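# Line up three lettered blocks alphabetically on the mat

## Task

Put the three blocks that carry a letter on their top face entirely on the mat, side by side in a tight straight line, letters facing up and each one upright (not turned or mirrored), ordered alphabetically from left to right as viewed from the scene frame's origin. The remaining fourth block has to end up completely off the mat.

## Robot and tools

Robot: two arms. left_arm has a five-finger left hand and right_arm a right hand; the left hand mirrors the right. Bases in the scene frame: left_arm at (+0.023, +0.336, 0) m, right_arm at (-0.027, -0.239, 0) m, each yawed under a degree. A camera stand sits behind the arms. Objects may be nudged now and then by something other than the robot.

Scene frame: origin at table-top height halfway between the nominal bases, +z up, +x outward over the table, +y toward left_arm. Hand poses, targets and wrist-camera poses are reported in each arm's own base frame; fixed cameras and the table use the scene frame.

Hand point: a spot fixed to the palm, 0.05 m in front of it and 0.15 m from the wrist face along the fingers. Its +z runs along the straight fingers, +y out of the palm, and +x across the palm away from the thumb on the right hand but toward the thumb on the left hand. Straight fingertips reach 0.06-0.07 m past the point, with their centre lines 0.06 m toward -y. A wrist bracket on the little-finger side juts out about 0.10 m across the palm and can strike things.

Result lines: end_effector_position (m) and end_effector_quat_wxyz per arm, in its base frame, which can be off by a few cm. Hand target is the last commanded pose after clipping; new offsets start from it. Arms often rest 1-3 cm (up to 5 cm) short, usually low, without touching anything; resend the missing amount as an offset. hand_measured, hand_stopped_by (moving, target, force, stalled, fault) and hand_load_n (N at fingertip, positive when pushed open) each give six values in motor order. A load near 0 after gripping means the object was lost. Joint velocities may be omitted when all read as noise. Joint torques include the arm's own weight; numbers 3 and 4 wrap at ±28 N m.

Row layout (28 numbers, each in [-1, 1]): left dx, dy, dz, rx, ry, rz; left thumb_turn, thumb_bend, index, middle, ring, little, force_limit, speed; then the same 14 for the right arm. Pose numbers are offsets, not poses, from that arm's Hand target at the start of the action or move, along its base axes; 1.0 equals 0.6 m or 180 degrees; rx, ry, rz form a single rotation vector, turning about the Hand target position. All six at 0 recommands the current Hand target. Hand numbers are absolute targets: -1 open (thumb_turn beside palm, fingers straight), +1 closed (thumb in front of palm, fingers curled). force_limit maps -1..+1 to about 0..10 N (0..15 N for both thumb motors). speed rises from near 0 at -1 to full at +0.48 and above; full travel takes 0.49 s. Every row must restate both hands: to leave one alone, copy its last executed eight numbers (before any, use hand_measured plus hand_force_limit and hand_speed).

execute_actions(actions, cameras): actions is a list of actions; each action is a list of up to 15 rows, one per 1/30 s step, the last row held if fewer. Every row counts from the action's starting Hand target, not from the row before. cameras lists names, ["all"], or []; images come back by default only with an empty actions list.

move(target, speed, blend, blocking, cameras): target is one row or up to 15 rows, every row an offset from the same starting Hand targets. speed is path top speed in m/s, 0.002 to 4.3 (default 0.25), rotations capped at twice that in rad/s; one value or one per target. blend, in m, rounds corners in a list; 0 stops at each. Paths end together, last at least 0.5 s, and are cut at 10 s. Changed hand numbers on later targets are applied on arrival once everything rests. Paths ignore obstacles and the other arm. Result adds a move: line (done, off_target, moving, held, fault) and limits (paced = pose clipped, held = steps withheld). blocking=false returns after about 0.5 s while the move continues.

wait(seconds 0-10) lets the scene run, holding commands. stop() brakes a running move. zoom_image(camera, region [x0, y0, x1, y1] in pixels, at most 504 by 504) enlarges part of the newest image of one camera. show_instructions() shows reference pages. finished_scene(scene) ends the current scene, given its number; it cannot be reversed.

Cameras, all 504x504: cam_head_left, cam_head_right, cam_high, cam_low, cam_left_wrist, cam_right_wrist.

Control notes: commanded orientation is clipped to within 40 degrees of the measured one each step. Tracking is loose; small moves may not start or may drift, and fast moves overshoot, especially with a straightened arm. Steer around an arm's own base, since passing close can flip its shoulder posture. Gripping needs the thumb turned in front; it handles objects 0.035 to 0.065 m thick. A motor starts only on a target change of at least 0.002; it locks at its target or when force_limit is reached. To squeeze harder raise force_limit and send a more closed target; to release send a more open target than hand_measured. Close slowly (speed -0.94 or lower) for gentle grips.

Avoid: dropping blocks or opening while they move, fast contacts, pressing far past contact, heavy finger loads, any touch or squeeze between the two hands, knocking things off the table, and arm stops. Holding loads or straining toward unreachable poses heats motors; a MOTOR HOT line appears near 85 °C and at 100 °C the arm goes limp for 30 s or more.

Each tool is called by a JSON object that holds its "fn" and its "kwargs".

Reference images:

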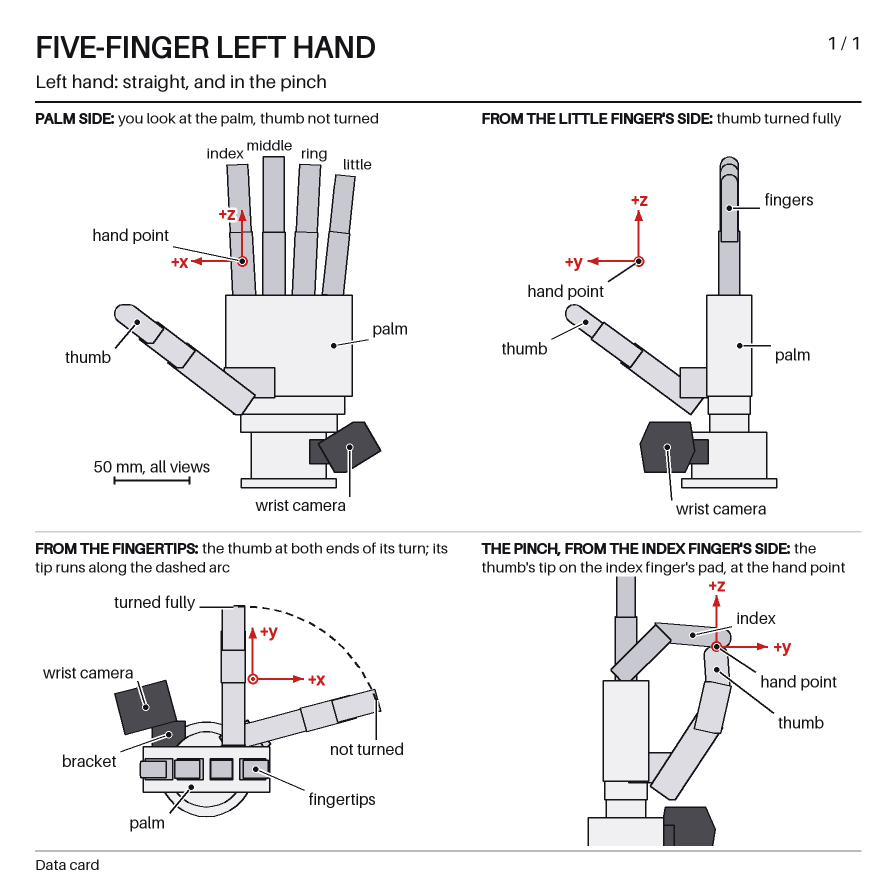

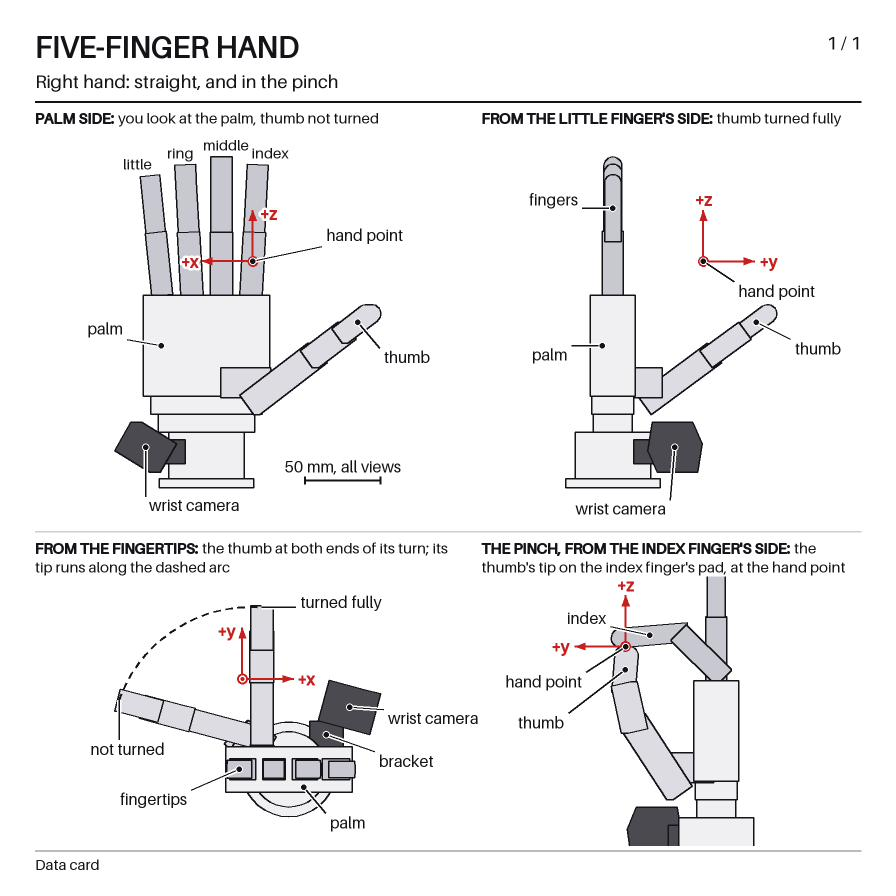

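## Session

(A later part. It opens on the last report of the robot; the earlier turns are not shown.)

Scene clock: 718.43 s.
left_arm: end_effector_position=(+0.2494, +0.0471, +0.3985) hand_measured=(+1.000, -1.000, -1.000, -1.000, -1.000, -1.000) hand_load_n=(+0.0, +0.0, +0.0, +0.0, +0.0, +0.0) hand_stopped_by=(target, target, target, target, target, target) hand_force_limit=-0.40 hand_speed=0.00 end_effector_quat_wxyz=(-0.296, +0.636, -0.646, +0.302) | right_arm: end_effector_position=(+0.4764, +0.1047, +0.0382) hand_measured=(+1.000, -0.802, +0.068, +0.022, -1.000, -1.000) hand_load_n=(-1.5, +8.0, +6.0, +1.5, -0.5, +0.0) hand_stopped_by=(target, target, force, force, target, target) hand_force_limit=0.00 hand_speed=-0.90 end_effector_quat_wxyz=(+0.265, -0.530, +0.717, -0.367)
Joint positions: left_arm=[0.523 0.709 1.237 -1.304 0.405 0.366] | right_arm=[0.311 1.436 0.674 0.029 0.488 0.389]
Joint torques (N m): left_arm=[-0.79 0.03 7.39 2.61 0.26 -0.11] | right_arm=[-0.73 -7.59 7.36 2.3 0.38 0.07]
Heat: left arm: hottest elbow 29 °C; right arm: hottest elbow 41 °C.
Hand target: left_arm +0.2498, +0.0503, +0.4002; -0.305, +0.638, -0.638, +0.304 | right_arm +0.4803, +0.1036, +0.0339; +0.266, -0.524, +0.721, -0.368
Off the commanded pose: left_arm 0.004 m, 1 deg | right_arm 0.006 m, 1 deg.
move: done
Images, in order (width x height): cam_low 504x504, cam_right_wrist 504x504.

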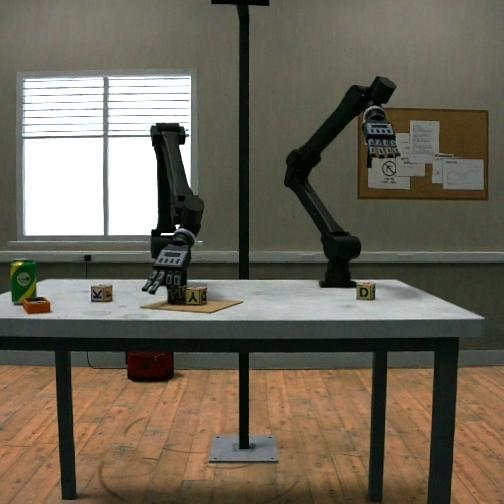

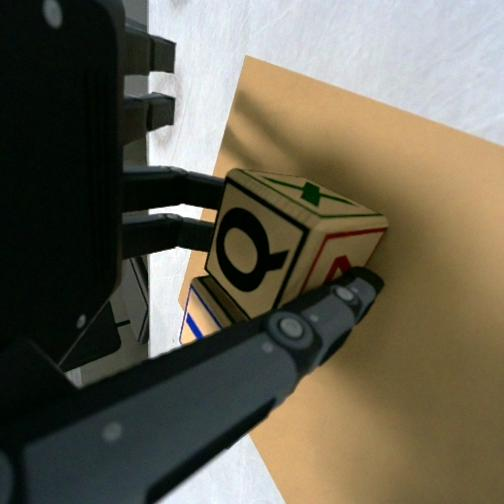

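{"fn": "move", "kwargs": {"target": [[0,0,0,0,0,0, 1, -1, -1, -1, -1, -1, -0.4, 0, 0.006,-0.002,-0.008, 0,0,0, 1, -0.8, 0.8, 0.8, -1, -1, 0.0, -0.9],[0,0,0,0,0,0, 1, -1, -1, -1, -1, -1, -0.4, 0, 0.006,-0.002,-0.008, 0,0,0, 1, -0.8, 0.0, 0.0, -1, -1, 0.0, -0.93]], "cameras": ["cam_right_wrist","cam_low"], "speed": [0.07,0.07]}}

{"fn": "zoom_image", "kwargs": {"camera": "cam_low", "region": [130, 220, 270, 330]}}

Scene clock: 724.43 s.
left_arm: end_effector_position=(+0.2494, +0.0471, +0.3985) hand_measured=(+1.000, -1.000, -1.000, -1.000, -1.000, -1.000) hand_load_n=(+0.0, +0.0, +0.0, +0.0, +0.0, +0.0) hand_stopped_by=(target, target, target, target, target, target) hand_force_limit=-0.40 hand_speed=0.00 end_effector_quat_wxyz=(-0.296, +0.636, -0.646, +0.302) | right_arm: end_effector_position=(+0.4791, +0.1055, +0.0337) hand_measured=(+1.000, -0.800, +0.000, +0.000, -1.000, -1.000) hand_load_n=(+0.0, +0.0, +0.0, +0.5, +0.0, +0.0) hand_stopped_by=(target, target, target, target, target, target) hand_force_limit=0.00 hand_speed=-0.93 end_effector_quat_wxyz=(+0.266, -0.529, +0.717, -0.367)
Joint positions: left_arm=[0.523 0.709 1.237 -1.304 0.405 0.366] | right_arm=[0.311 1.453 0.674 0.05 0.488 0.389]
Joint torques (N m): left_arm=[-0.79 0.03 7.38 2.62 0.26 -0.11] | right_arm=[-1.2 -7.59 7.5 2.17 0.2 0.04]
Heat: left arm: hottest elbow 29 °C; right arm: hottest elbow 40 °C.
Hand target: left_arm +0.2498, +0.0503, +0.4002; -0.305, +0.638, -0.638, +0.304 | right_arm +0.4839, +0.1024, +0.0291; +0.266, -0.524, +0.721, -0.368
Off the commanded pose: left_arm 0.004 m, 1 deg | right_arm 0.007 m, 1 deg.
move: done
Images, in order (width x height): cam_low 504x504, cam_right_wrist 504x504.

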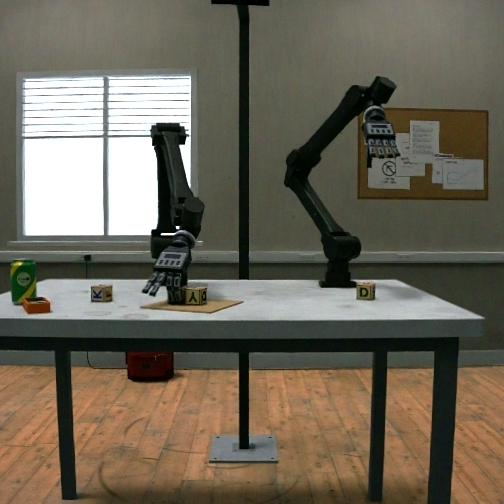

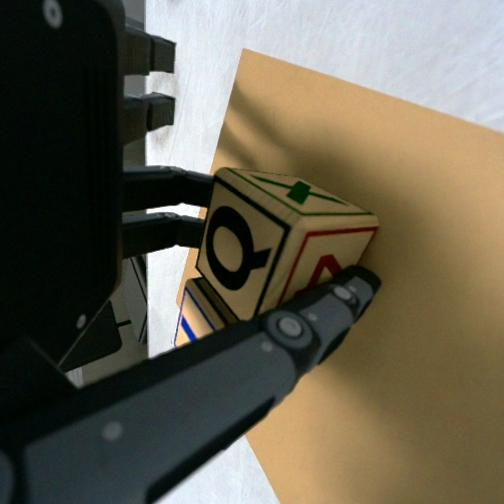

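Scaled by 3.600 from the camera's 504x504 image, which has a finer 720x720 frame.

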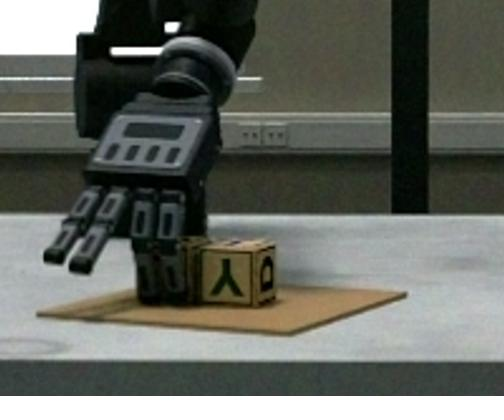

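{"fn": "move", "kwargs": {"target": [[0,0,0,0,0,0, 1, -1, -1, -1, -1, -1, -0.4, 0, 0,0,0, 0,0,0, 1, -0.8, -0.6, -0.6, -1, -1, 0.0, -0.8],[0,0,0,0,0,0, 1, -1, -1, -1, -1, -1, -0.4, 0, 0.01,0,0.17, 0,0,0, 1, -0.8, -0.6, -0.6, -1, -1, 0.0, -0.7]], "cameras": ["cam_right_wrist","cam_low","cam_head_left"], "speed": [0.07,0.2]}}

{"fn": "zoom_image", "kwargs": {"camera": "cam_right_wrist", "region": [170, 50, 474, 350]}}

{"fn": "zoom_image", "kwargs": {"camera": "cam_low", "region": [130, 220, 270, 330]}}

Scene clock: 731.40 s.
left_arm: end_effector_position=(+0.2494, +0.0471, +0.3985) hand_measured=(+1.000, -1.000, -1.000, -1.000, -1.000, -1.000) hand_load_n=(+0.0, +0.0, +0.0, +0.0, +0.0, +0.0) hand_stopped_by=(target, target, target, target, target, target) hand_force_limit=-0.40 hand_speed=0.00 end_effector_quat_wxyz=(-0.296, +0.636, -0.646, +0.302) | right_arm: end_effector_position=(+0.4769, +0.1031, +0.1169) hand_measured=(+1.000, -0.800, -0.600, -0.600, -1.000, -1.000) hand_load_n=(+0.0, +0.0, +0.0, +0.0, +0.0, +0.0) hand_stopped_by=(target, target, target, target, target, target) hand_force_limit=0.00 hand_speed=-0.70 end_effector_quat_wxyz=(+0.259, -0.531, +0.719, -0.365)
Joint positions: left_arm=[0.523 0.709 1.237 -1.304 0.405 0.366] | right_arm=[0.307 1.287 0.794 -0.252 0.487 0.389]
Joint torques (N m): left_arm=[-0.79 0.03 7.39 2.61 0.25 -0.11] | right_arm=[-1.08 -8 11.4 1.13 0.11 0]
Heat: left arm: hottest elbow 29 °C; right arm: hottest elbow 40 °C.
Hand target: left_arm +0.2498, +0.0503, +0.4002; -0.305, +0.638, -0.638, +0.304 | right_arm +0.4899, +0.1026, +0.1312; +0.267, -0.524, +0.721, -0.368
Off the commanded pose: left_arm 0.004 m, 1 deg | right_arm 0.019 m, 1 deg.
move: off_target (right_arm); target 2's new numbers were sent with right_arm's hand 0.019 m and 1 deg from that target
Images, in order (width x height): cam_head_left 504x504, cam_low 504x504, cam_right_wrist 504x504.

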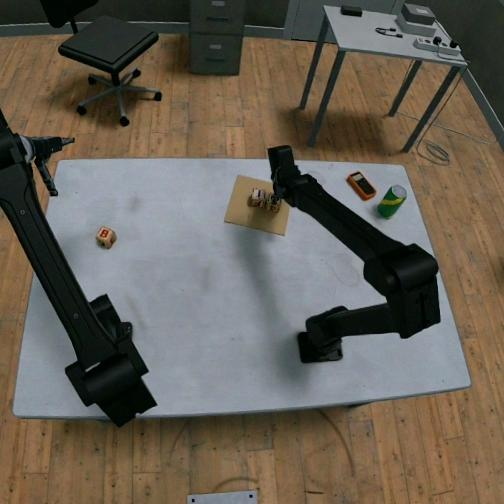

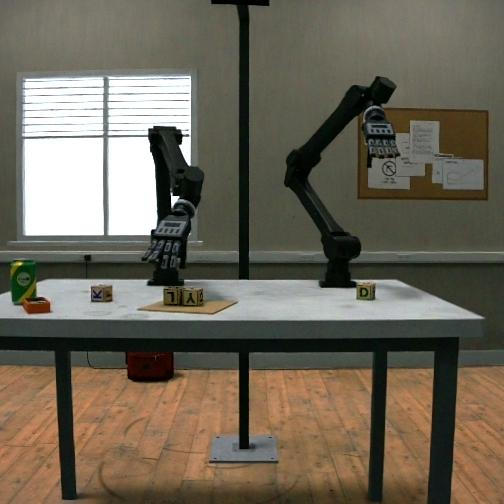

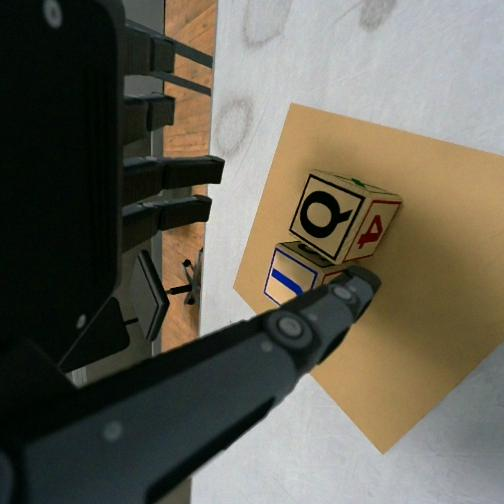

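Scaled by 1.658 from the camera's 504x504 image, which has a finer 720x720 frame.

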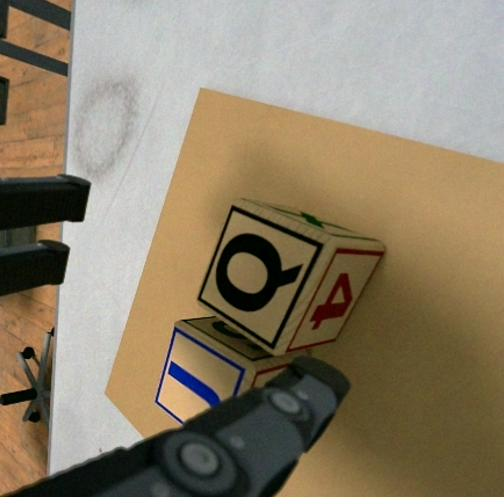

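Scaled by 3.600 from the camera's 504x504 image, which has a finer 720x720 frame.

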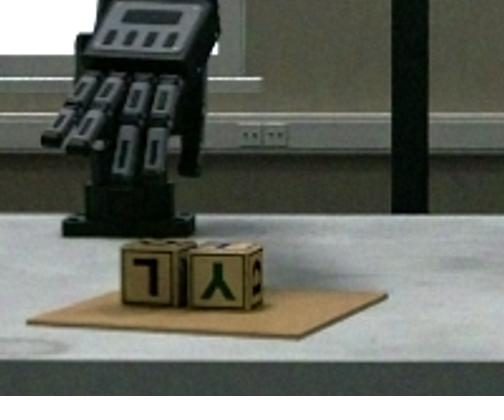

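{"fn": "move", "kwargs": {"target": [[0,0,0,0,0,0, 1, -0.8, -0.6, -0.6, -1, -1, 0, -0.5, 0,0,0.05, 0,0,0, 1, -0.8, -0.6, -0.6, -1, -1, 0.0, -0.7],[0.117,0.033,-0.417,0,0,0, 1, -0.8, -0.6, -0.6, -1, -1, 0, -0.5, -0.283,-0.455,0.2, 0,0,0, 1, -0.8, -0.6, -0.6, -1, -1, 0.0, -0.7]], "cameras": ["all"], "speed": [0.15,0.3], "blend": [0.02,0]}}

{"fn": "zoom_image", "kwargs": {"camera": "cam_left_wrist", "region": [0, 100, 304, 400]}}

{"fn": "zoom_image", "kwargs": {"camera": "cam_head_left", "region": [190, 160, 340, 260]}}

Scene clock: 747.90 s.
left_arm: end_effector_position=(+0.3158, +0.0731, +0.1528) hand_measured=(+1.000, -0.800, -0.600, -0.600, -1.000, -1.000) hand_load_n=(+0.0, +0.0, +0.0, +0.0, +0.0, +0.0) hand_stopped_by=(target, target, target, target, target, target) hand_force_limit=0.00 hand_speed=-0.50 end_effector_quat_wxyz=(-0.307, +0.640, -0.636, +0.302) | right_arm: end_effector_position=(+0.3141, -0.1611, +0.2304) hand_measured=(+1.000, -0.800, -0.600, -0.600, -1.000, -1.000) hand_load_n=(+0.0, +0.0, +0.0, +0.0, +0.0, +0.0) hand_stopped_by=(target, target, target, target, target, target) hand_force_limit=0.00 hand_speed=-0.70 end_effector_quat_wxyz=(+0.266, -0.525, +0.727, -0.355)
Joint positions: left_arm=[0.47 0.768 0.581 -0.548 0.351 0.306] | right_arm=[-0.681 0.805 0.784 -0.667 -0.298 -0.22]
Joint torques (N m): left_arm=[-3.02 0.03 8.5 2.67 0.03 -0.12] | right_arm=[-1.14 -1.38 13.55 1.25 -0.37 -0.11]
Heat: left arm: hottest elbow 29 °C; right arm: hottest elbow 40 °C.
Hand target: left_arm +0.3201, +0.0699, +0.1502; -0.305, +0.638, -0.638, +0.304 | right_arm +0.3201, -0.1705, +0.2513; +0.267, -0.524, +0.721, -0.368
Off the commanded pose: left_arm 0.006 m, 0 deg | right_arm 0.024 m, 2 deg.
move: off_target (right_arm); blend cut to 0 m at target 1

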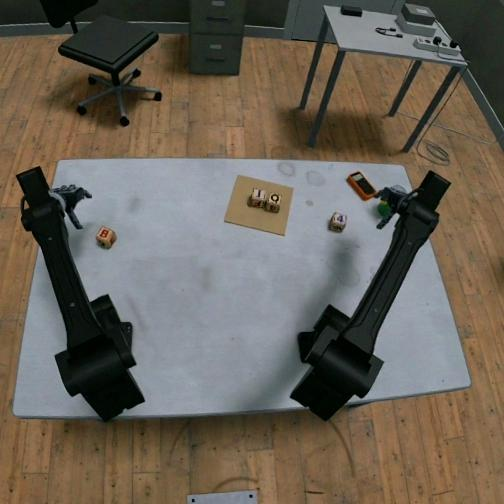

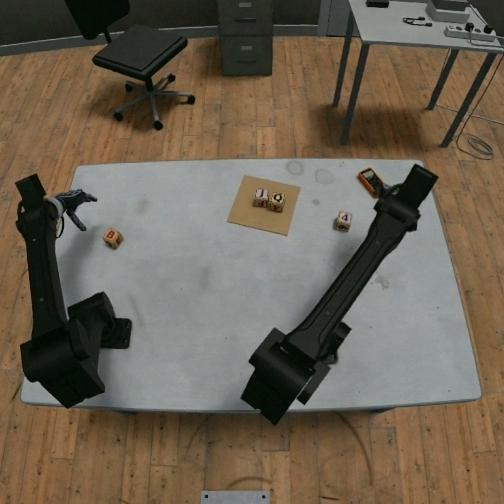

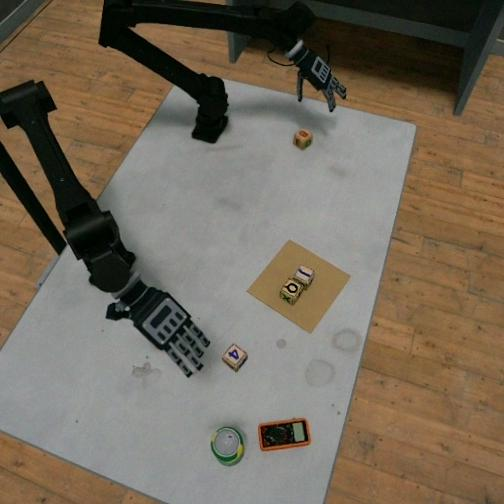

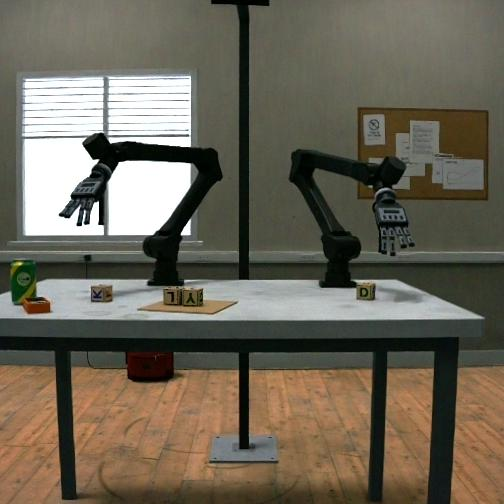

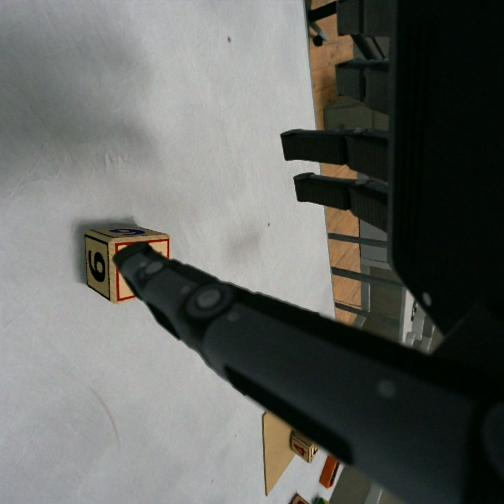

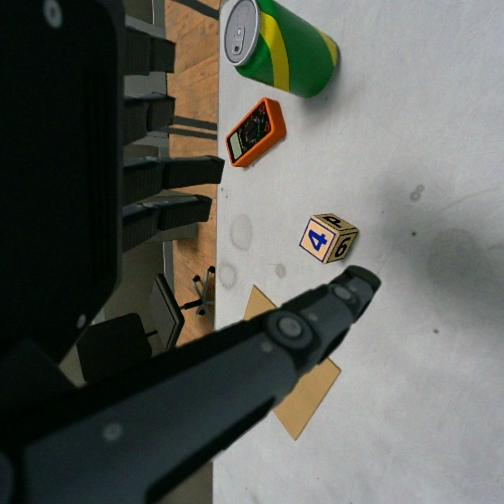

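Scaled by 1.658 from the camera's 504x504 image, which has a finer 720x720 frame.

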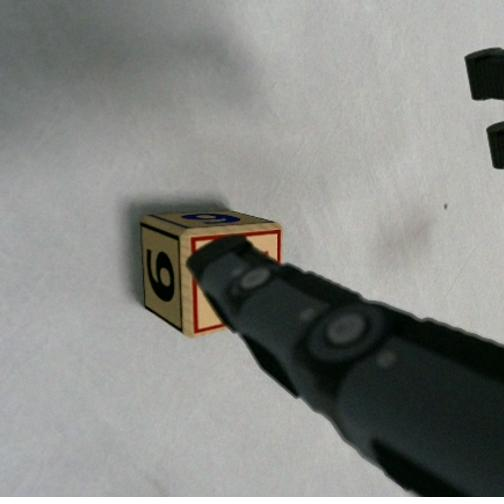

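Scaled by 3.360 from the camera's 504x504 image, which has a finer 720x720 frame.

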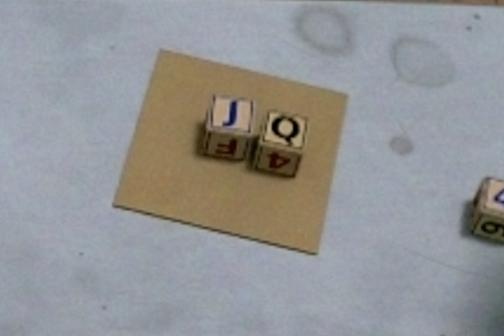

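{"fn": "move", "kwargs": {"target": [[0.008,-0.092,-0.08,0,0,-0.1445, 1, -0.8, -0.6, -0.6, -1, -1, 0, -0.5, 0,0,0, 0,0,0, 1, -0.8, -0.6, -0.6, -1, -1, 0.0, -0.7]], "cameras": ["cam_left_wrist","cam_head_right"], "speed": [0.2]}}

{"fn": "zoom_image", "kwargs": {"camera": "cam_left_wrist", "region": [0, 100, 304, 400]}}

{"fn": "zoom_image", "kwargs": {"camera": "cam_head_right", "region": [80, 210, 140, 260]}}

Scene clock: 765.23 s.
left_arm: end_effector_position=(+0.3226, +0.0187, +0.1061) hand_measured=(+1.000, -0.800, -0.600, -0.600, -1.000, -1.000) hand_load_n=(+0.0, +0.0, +0.0, +0.0, +0.0, +0.0) hand_stopped_by=(target, target, target, target, target, target) hand_force_limit=0.00 hand_speed=-0.50 end_effector_quat_wxyz=(+0.231, -0.487, +0.760, -0.363) | right_arm: end_effector_position=(+0.3141, -0.1611, +0.2304) hand_measured=(+1.000, -0.800, -0.600, -0.600, -1.000, -1.000) hand_load_n=(+0.0, +0.0, +0.0, +0.0, +0.0, +0.0) hand_stopped_by=(target, target, target, target, target, target) hand_force_limit=0.00 hand_speed=-0.70 end_effector_quat_wxyz=(+0.266, -0.525, +0.726, -0.355)
Joint positions: left_arm=[0.387 0.929 0.546 -0.488 0.606 0.591] | right_arm=[-0.681 0.805 0.784 -0.667 -0.298 -0.22]
Joint torques (N m): left_arm=[-2.9 -1.44 7.77 2.4 0.39 0.03] | right_arm=[-1.26 -1.38 13.5 1.26 -0.37 -0.1]
Heat: left arm: hottest elbow 30 °C; right arm: hottest elbow 44 °C.
Hand target: left_arm +0.3248, +0.0148, +0.1020; +0.228, -0.478, +0.765, -0.365 | right_arm +0.3201, -0.1705, +0.2513; +0.266, -0.524, +0.721, -0.368
Off the commanded pose: left_arm 0.006 m, 1 deg | right_arm 0.024 m, 2 deg.
move: off_target (right_arm)
Images, in order (width x height): cam_head_right 504x504, cam_left_wrist 504x504.

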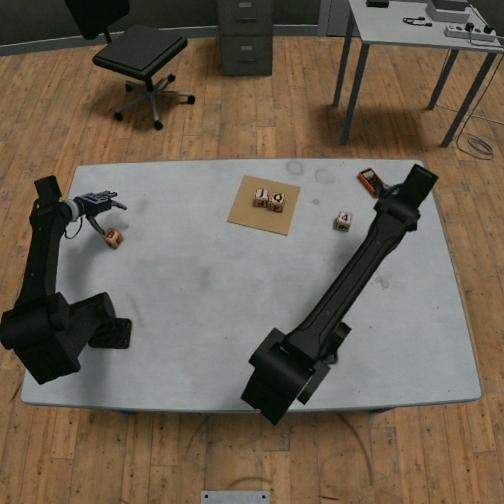

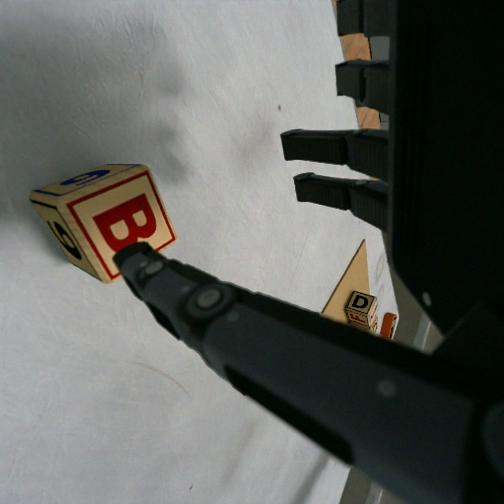

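Scaled by 1.658 from the camera's 504x504 image, which has a finer 720x720 frame.

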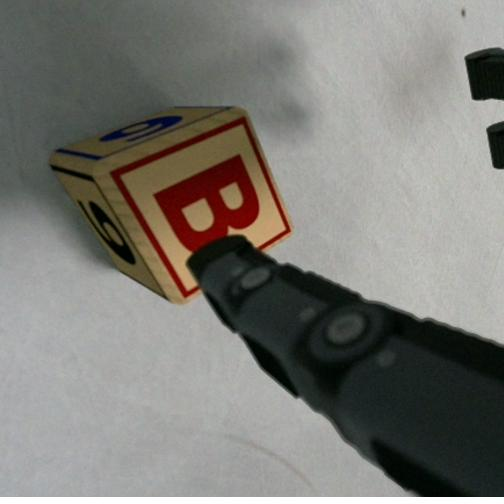

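Scaled by 8.400 from the camera's 504x504 image, which has a finer 720x720 frame.

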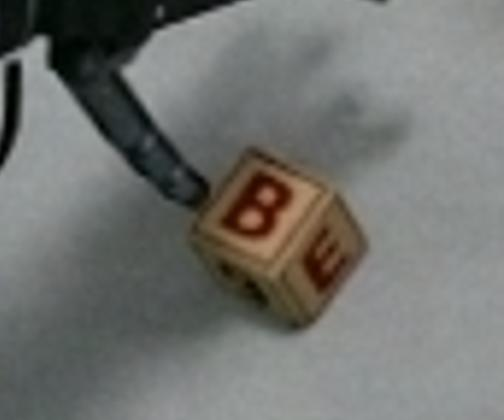

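{"fn": "move", "kwargs": {"target": [[-0.0247,0.007,-0.13,0,0,-0.02, 1, -0.8, -0.6, -0.6, -1, -1, 0, -0.5, 0,0,0, 0,0,0, 1, -0.8, -0.6, -0.6, -1, -1, 0.0, -0.7],[0.002,0.007,-0.083,0,0,-0.02, 1, -0.8, -0.6, -0.6, -1, -1, 0, -0.5, 0,0,0, 0,0,0, 1, -0.8, -0.6, -0.6, -1, -1, 0.0, -0.7]], "cameras": ["cam_left_wrist","cam_low"], "speed": [0.15,0.1]}}

{"fn": "zoom_image", "kwargs": {"camera": "cam_low", "region": [310, 210, 430, 320]}}

Scene clock: 786.97 s.
left_arm: end_effector_position=(+0.3086, +0.0151, +0.0331) hand_measured=(+1.000, -0.800, -0.600, -0.600, -1.000, -1.000) hand_load_n=(+0.0, +0.0, +0.0, +0.0, +0.0, +0.0) hand_stopped_by=(target, target, target, target, target, target) hand_force_limit=0.00 hand_speed=-0.50 end_effector_quat_wxyz=(+0.200, -0.464, +0.780, -0.369) | right_arm: end_effector_position=(+0.3141, -0.1611, +0.2304) hand_measured=(+1.000, -0.800, -0.600, -0.600, -1.000, -1.000) hand_load_n=(+0.0, +0.0, +0.0, -0.5, +0.0, +0.0) hand_stopped_by=(target, target, target, target, target, target) hand_force_limit=0.00 hand_speed=-0.70 end_effector_quat_wxyz=(+0.266, -0.525, +0.726, -0.355)
Joint positions: left_arm=[0.409 1.091 0.435 -0.313 0.666 0.692] | right_arm=[-0.681 0.805 0.784 -0.667 -0.298 -0.22]
Joint torques (N m): left_arm=[-2.73 -4.72 10.17 1.2 0.26 -0.11] | right_arm=[-1.26 -1.32 13.55 1.25 -0.37 -0.11]
Heat: left arm: hottest elbow 31 °C; right arm: hottest elbow 47 °C.
Hand target: left_arm +0.3261, +0.0190, +0.0523; +0.217, -0.454, +0.780, -0.372 | right_arm +0.3201, -0.1705, +0.2513; +0.266, -0.524, +0.721, -0.368
Off the commanded pose: left_arm 0.026 m, 2 deg | right_arm 0.024 m, 2 deg.
move: off_target (left_arm, right_arm)
Images, in order (width x height): cam_low 504x504, cam_left_wrist 504x504.

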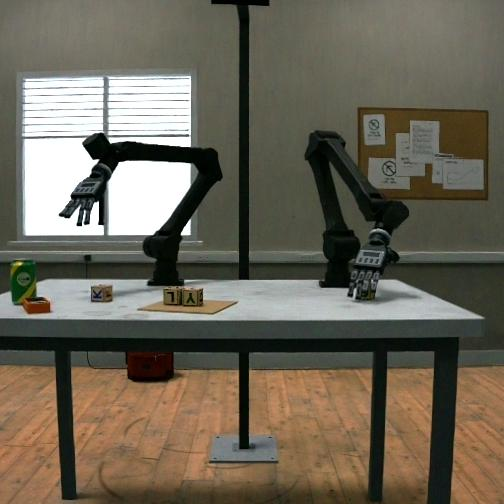

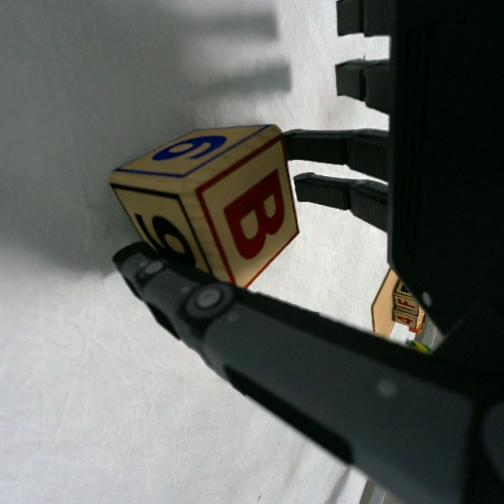

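Scaled by 4.200 from the camera's 504x504 image, which has a finer 720x720 frame.

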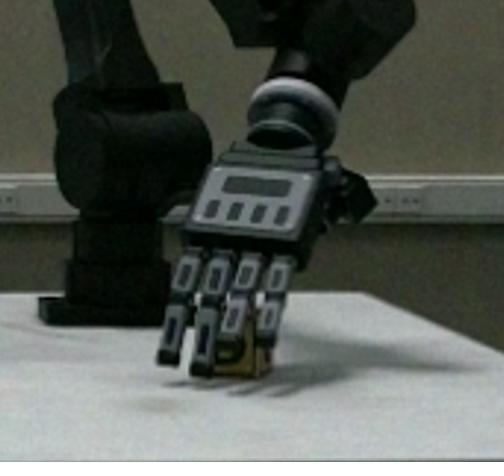

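{"fn": "move", "kwargs": {"target": [[0.006,0.02,0,0,0,0, 1, -0.8, -0.6, -0.6, -1, -1, 0, -0.5, 0,0,0, 0,0,0, 1, -0.8, -0.6, -0.6, -1, -1, 0.0, -0.7]], "cameras": ["cam_left_wrist"], "speed": [0.1]}}

Scene clock: 790.43 s.
left_arm: end_effector_position=(+0.3141, +0.0194, +0.0401) hand_measured=(+1.000, -0.800, -0.600, -0.600, -1.000, -1.000) hand_load_n=(+0.0, +0.0, +0.0, +0.0, +0.0, +0.0) hand_stopped_by=(target, target, target, target, target, target) hand_force_limit=0.00 hand_speed=-0.50 end_effector_quat_wxyz=(+0.205, -0.457, +0.782, -0.372) | right_arm: end_effector_position=(+0.3141, -0.1611, +0.2304) hand_measured=(+1.000, -0.800, -0.600, -0.600, -1.000, -1.000) hand_load_n=(+0.0, +0.0, +0.0, +0.0, +0.0, +0.0) hand_stopped_by=(target, target, target, target, target, target) hand_force_limit=0.00 hand_speed=-0.70 end_effector_quat_wxyz=(+0.266, -0.525, +0.726, -0.355)
Joint positions: left_arm=[0.42 1.094 0.456 -0.329 0.681 0.713] | right_arm=[-0.681 0.805 0.784 -0.667 -0.298 -0.22]
Joint torques (N m): left_arm=[-0.79 -2.43 10.32 1.11 0.46 0.05] | right_arm=[-1.03 -1.32 13.56 1.24 -0.38 -0.1]
Heat: left arm: hottest elbow 31 °C; right arm: hottest elbow 48 °C.
Hand target: left_arm +0.3297, +0.0311, +0.0523; +0.217, -0.454, +0.780, -0.372 | right_arm +0.3201, -0.1705, +0.2513; +0.266, -0.524, +0.721, -0.368
Off the commanded pose: left_arm 0.023 m, 1 deg | right_arm 0.024 m, 2 deg.
move: off_target (left_arm, right_arm)
Images, in order (width x height): cam_left_wrist 504x504.

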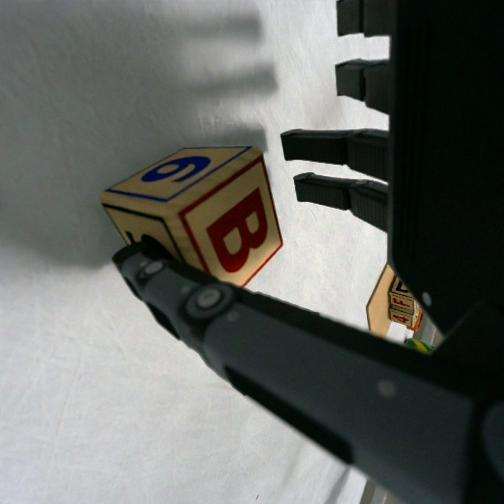

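{"fn": "move", "kwargs": {"target": [[-0.012,0.0,-0.025,0,0,0, 1, -0.8, -0.6, -0.6, -1, -1, 0, -0.5, 0,0,0, 0,0,0, 1, -0.8, -0.6, -0.6, -1, -1, 0.0, -0.7]], "cameras": ["cam_left_wrist"], "speed": [0.1]}}

Scene clock: 793.63 s.
left_arm: end_effector_position=(+0.3170, +0.0238, +0.0372) hand_measured=(+1.000, -0.800, -0.600, -0.600, -1.000, -1.000) hand_load_n=(+0.0, +0.0, -0.5, +0.0, +0.0, +0.0) hand_stopped_by=(target, target, target, target, target, target) hand_force_limit=0.00 hand_speed=-0.50 end_effector_quat_wxyz=(+0.209, -0.454, +0.782, -0.373) | right_arm: end_effector_position=(+0.3141, -0.1611, +0.2304) hand_measured=(+1.000, -0.800, -0.600, -0.600, -1.000, -1.000) hand_load_n=(+0.0, +0.0, +0.0, +0.0, +0.0, +0.0) hand_stopped_by=(target, target, target, target, target, target) hand_force_limit=0.00 hand_speed=-0.70 end_effector_quat_wxyz=(+0.266, -0.525, +0.726, -0.355)
Joint positions: left_arm=[0.431 1.111 0.456 -0.308 0.688 0.726] | right_arm=[-0.681 0.805 0.784 -0.667 -0.298 -0.22]
Joint torques (N m): left_arm=[-0.85 -2.61 7.54 2.13 0.46 0.03] | right_arm=[-1.03 -1.49 13.6 1.24 -0.37 -0.09]
Heat: left arm: hottest elbow 31 °C; right arm: hottest elbow 48 °C.
Hand target: left_arm +0.3225, +0.0310, +0.0373; +0.217, -0.454, +0.780, -0.372 | right_arm +0.3201, -0.1705, +0.2513; +0.266, -0.524, +0.721, -0.368
Off the commanded pose: left_arm 0.009 m, 1 deg | right_arm 0.024 m, 2 deg.
move: off_target (right_arm)
Images, in order (width x height): cam_left_wrist 504x504.

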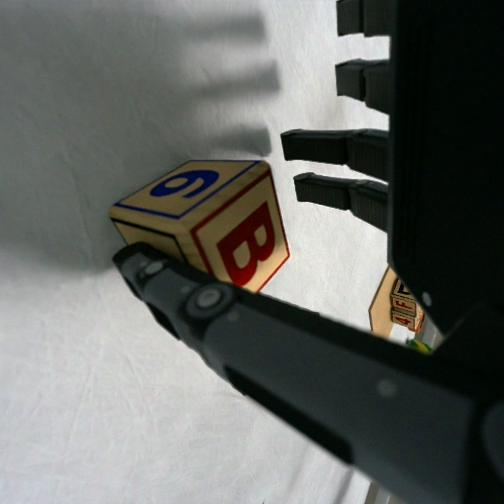

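{"fn": "move", "kwargs": {"target": [[-0.015,0.0,-0.015,0,0,0, 1, -0.8, -0.6, -0.6, -1, -1, 0, -0.5, 0,0,0, 0,0,0, 1, -0.8, -0.6, -0.6, -1, -1, 0.0, -0.7],[-0.015,0.0,-0.015,0,0,0, 1, -0.8, 0.8, 0.8, -1, -1, 0, -0.9, 0,0,0, 0,0,0, 1, -0.8, -0.6, -0.6, -1, -1, 0.0, -0.7]], "cameras": ["cam_left_wrist"], "speed": [0.1,0.1]}}

Scene clock: 800.50 s.
left_arm: end_effector_position=(+0.3140, +0.0263, +0.0330) hand_measured=(+1.000, -0.802, +0.050, +0.032, -1.000, -1.000) hand_load_n=(-3.5, +12.0, +7.5, +4.5, +0.0, +0.0) hand_stopped_by=(target, target, force, force, target, target) hand_force_limit=0.00 hand_speed=-0.90 end_effector_quat_wxyz=(+0.215, -0.451, +0.782, -0.374) | right_arm: end_effector_position=(+0.3141, -0.1611, +0.2304) hand_measured=(+1.000, -0.800, -0.600, -0.600, -1.000, -1.000) hand_load_n=(+0.0, +0.0, +0.0, +0.0, +0.0, +0.0) hand_stopped_by=(target, target, target, target, target, target) hand_force_limit=0.00 hand_speed=-0.70 end_effector_quat_wxyz=(+0.266, -0.525, +0.726, -0.355)
Joint positions: left_arm=[0.445 1.111 0.44 -0.289 0.697 0.742] | right_arm=[-0.681 0.805 0.784 -0.667 -0.298 -0.22]
Joint torques (N m): left_arm=[-0.79 -2.61 6.43 2.21 0.42 0.05] | right_arm=[-1.14 -1.32 13.59 1.22 -0.38 -0.1]
Heat: left arm: hottest elbow 31 °C; right arm: hottest elbow 48 °C.
Hand target: left_arm +0.3135, +0.0311, +0.0284; +0.217, -0.454, +0.780, -0.372 | right_arm +0.3201, -0.1705, +0.2513; +0.266, -0.524, +0.721, -0.368
Off the commanded pose: left_arm 0.007 m, 1 deg | right_arm 0.024 m, 2 deg.
move: off_target (right_arm)
Images, in order (width x height): cam_left_wrist 504x504.

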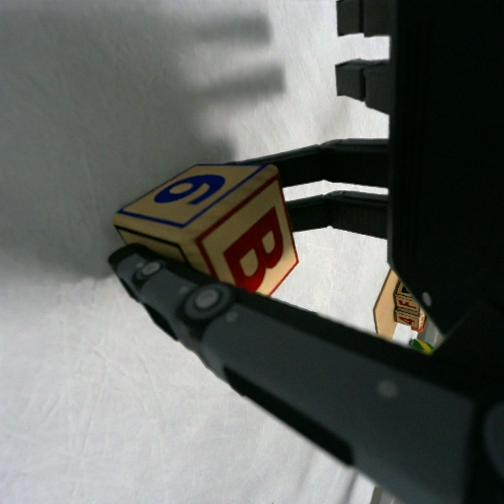

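{"fn": "move", "kwargs": {"target": [[0.05,-0.01,0.13,0,0,0, 1, -0.8, 0.8, 0.8, -1, -1, 0, -0.9, 0,0,0, 0,0,0, 1, -0.8, -0.6, -0.6, -1, -1, 0.0, -0.7]], "cameras": ["cam_left_wrist","cam_low"], "speed": [0.12]}}

Scene clock: 805.83 s.
left_arm: end_effector_position=(+0.3257, +0.0226, +0.0823) hand_measured=(+1.000, -0.802, +0.050, +0.032, -1.000, -1.000) hand_load_n=(-2.0, +10.0, +4.5, +5.0, +0.0, +0.0) hand_stopped_by=(target, target, force, force, target, target) hand_force_limit=0.00 hand_speed=-0.90 end_effector_quat_wxyz=(+0.198, -0.467, +0.780, -0.367) | right_arm: end_effector_position=(+0.3141, -0.1611, +0.2304) hand_measured=(+1.000, -0.800, -0.600, -0.600, -1.000, -1.000) hand_load_n=(+0.0, +0.0, +0.0, +0.0, -0.5, +0.0) hand_stopped_by=(target, target, target, target, target, target) hand_force_limit=0.00 hand_speed=-0.70 end_effector_quat_wxyz=(+0.266, -0.525, +0.726, -0.355)
Joint positions: left_arm=[0.408 1.049 0.564 -0.489 0.663 0.689] | right_arm=[-0.681 0.805 0.784 -0.667 -0.298 -0.22]
Joint torques (N m): left_arm=[-2.9 -5.13 11.3 1.06 0.3 -0.14] | right_arm=[-0.97 -1.44 13.6 1.24 -0.36 -0.1]
Heat: left arm: hottest elbow 31 °C; right arm: hottest elbow 49 °C.
Hand target: left_arm +0.3435, +0.0251, +0.1063; +0.217, -0.454, +0.780, -0.372 | right_arm +0.3201, -0.1705, +0.2513; +0.266, -0.524, +0.721, -0.368
Off the commanded pose: left_arm 0.030 m, 3 deg | right_arm 0.024 m, 2 deg.
move: off_target (left_arm, right_arm)
Images, in order (width x height): cam_low 504x504, cam_left_wrist 504x504.

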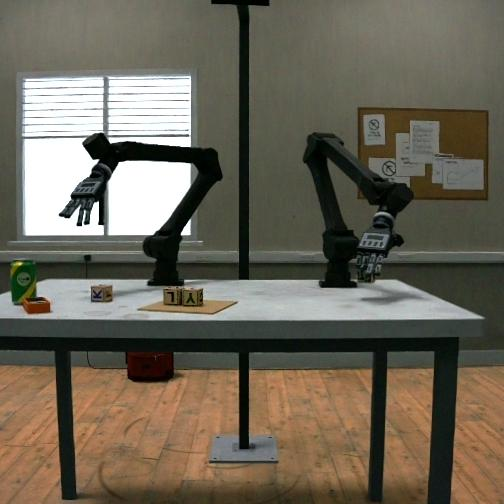

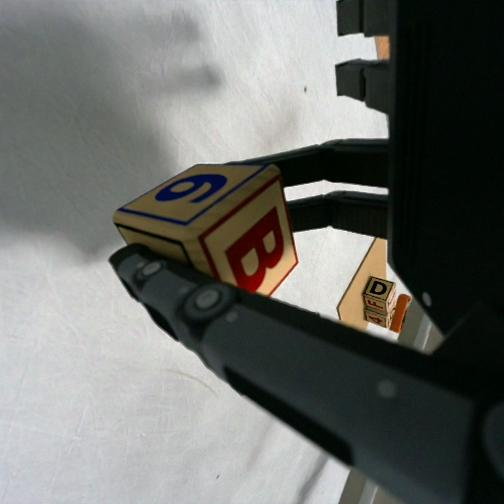

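{"fn": "move", "kwargs": {"target": [[0.2525,-0.688,0.06,0,0,0.048, 1, -0.8, 0.8, 0.8, -1, -1, 0, -0.9, 0,0,0, 0,0,0, 1, -0.8, -0.6, -0.6, -1, -1, 0.0, -0.7]], "cameras": ["cam_left_wrist","cam_low","cam_head_right","cam_head_left"], "speed": [0.25]}}

{"fn": "zoom_image", "kwargs": {"camera": "cam_left_wrist", "region": [100, 100, 404, 400]}}

Scene clock: 824.00 s.
left_arm: end_effector_position=(+0.4811, -0.3727, +0.1268) hand_measured=(+1.000, -0.802, +0.050, +0.032, -1.000, -1.000) hand_load_n=(-2.0, +10.0, +4.5, +5.0, +0.0, +0.0) hand_stopped_by=(target, target, force, force, target, target) hand_force_limit=0.00 hand_speed=-0.90 end_effector_quat_wxyz=(+0.242, -0.511, +0.750, -0.342) | right_arm: end_effector_position=(+0.3141, -0.1611, +0.2304) hand_measured=(+1.000, -0.800, -0.600, -0.600, -1.000, -1.000) hand_load_n=(+0.0, +0.0, +0.0, +0.0, +0.0, +0.0) hand_stopped_by=(target, target, target, target, target, target) hand_force_limit=0.00 hand_speed=-0.70 end_effector_quat_wxyz=(+0.266, -0.525, +0.726, -0.355)
Joint positions: left_arm=[-0.666 1.583 1.151 -0.299 -0.234 -0.187] | right_arm=[-0.681 0.805 0.784 -0.667 -0.298 -0.22]
Joint torques (N m): left_arm=[-2.26 -12.57 12.12 1.66 -0.29 -0.12] | right_arm=[-1.03 -1.32 13.5 1.24 -0.36 -0.11]
Heat: left arm: hottest elbow 32 °C; right arm: hottest elbow 50 °C.
Hand target: left_arm +0.4950, -0.3878, +0.1425; +0.244, -0.512, +0.744, -0.355 | right_arm +0.3201, -0.1705, +0.2513; +0.266, -0.524, +0.721, -0.368
Off the commanded pose: left_arm 0.026 m, 2 deg | right_arm 0.024 m, 2 deg.
move: off_target (left_arm, right_arm)
Images, in order (width x height): cam_head_left 504x504, cam_head_right 504x504, cam_low 504x504, cam_left_wrist 504x504.

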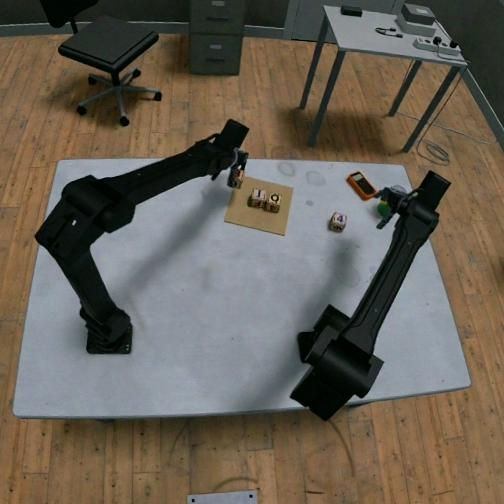

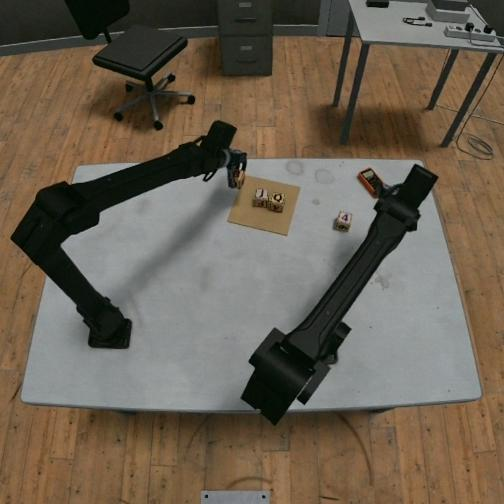

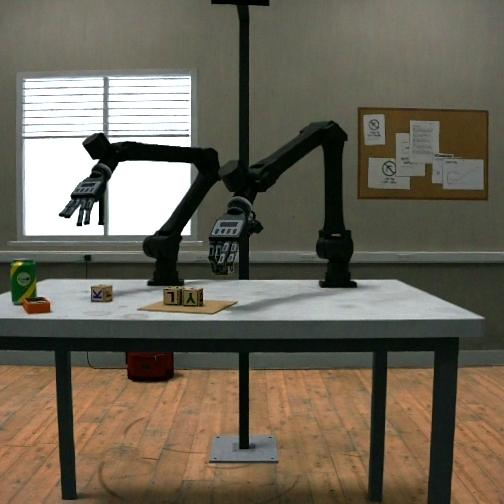

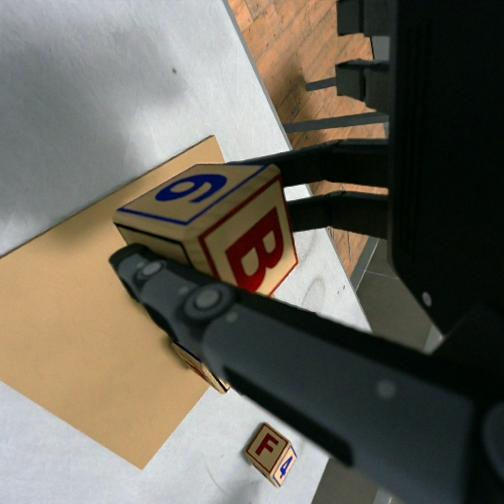

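Scaled by 1.658 from the camera's 504x504 image, which has a finer 720x720 frame.

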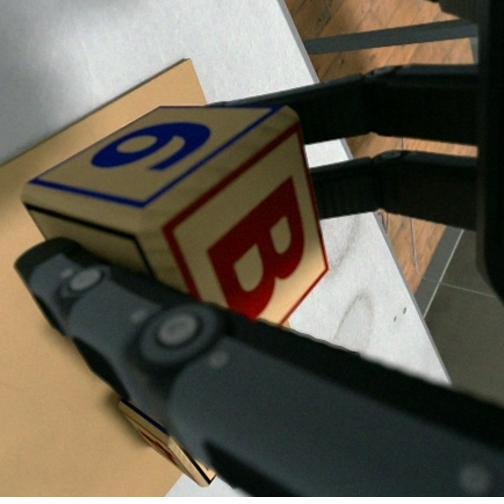

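{"fn": "zoom_image", "kwargs": {"camera": "cam_low", "region": [130, 220, 270, 330]}}

{"fn": "zoom_image", "kwargs": {"camera": "cam_head_right", "region": [200, 130, 320, 250]}}

{"fn": "zoom_image", "kwargs": {"camera": "cam_head_left", "region": [200, 130, 320, 250]}}

Scaled by 3.600 from the camera's 504x504 image, which has a finer 720x720 frame.

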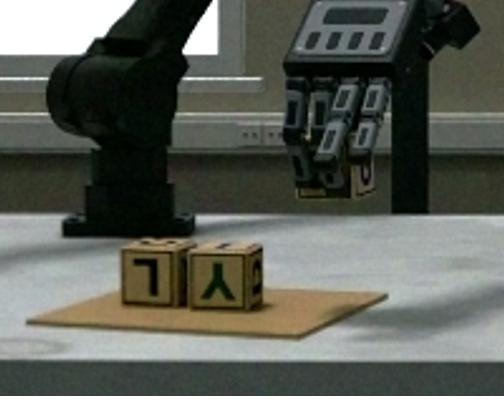

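Scaled by 4.200 from the camera's 504x504 image, which has a finer 720x720 frame.

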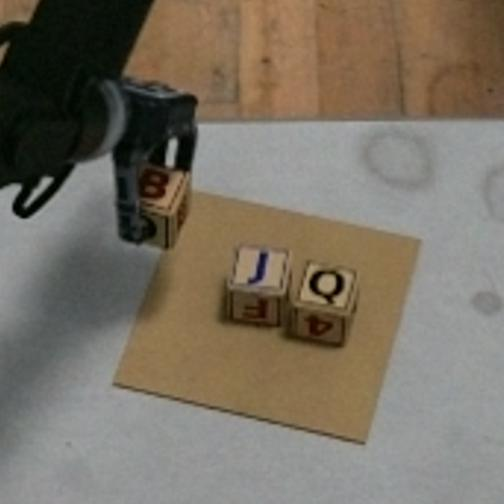

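Scaled by 4.200 from the camera's 504x504 image, which has a finer 720x720 frame.

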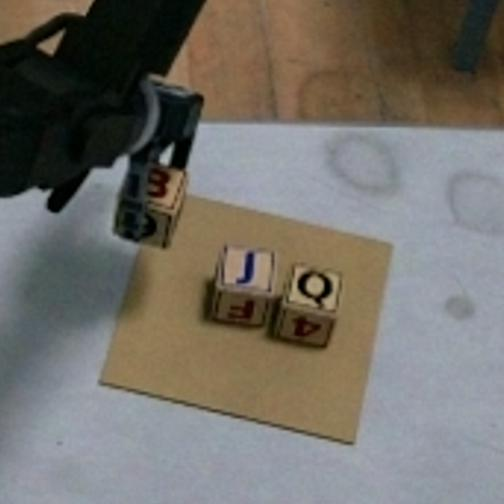

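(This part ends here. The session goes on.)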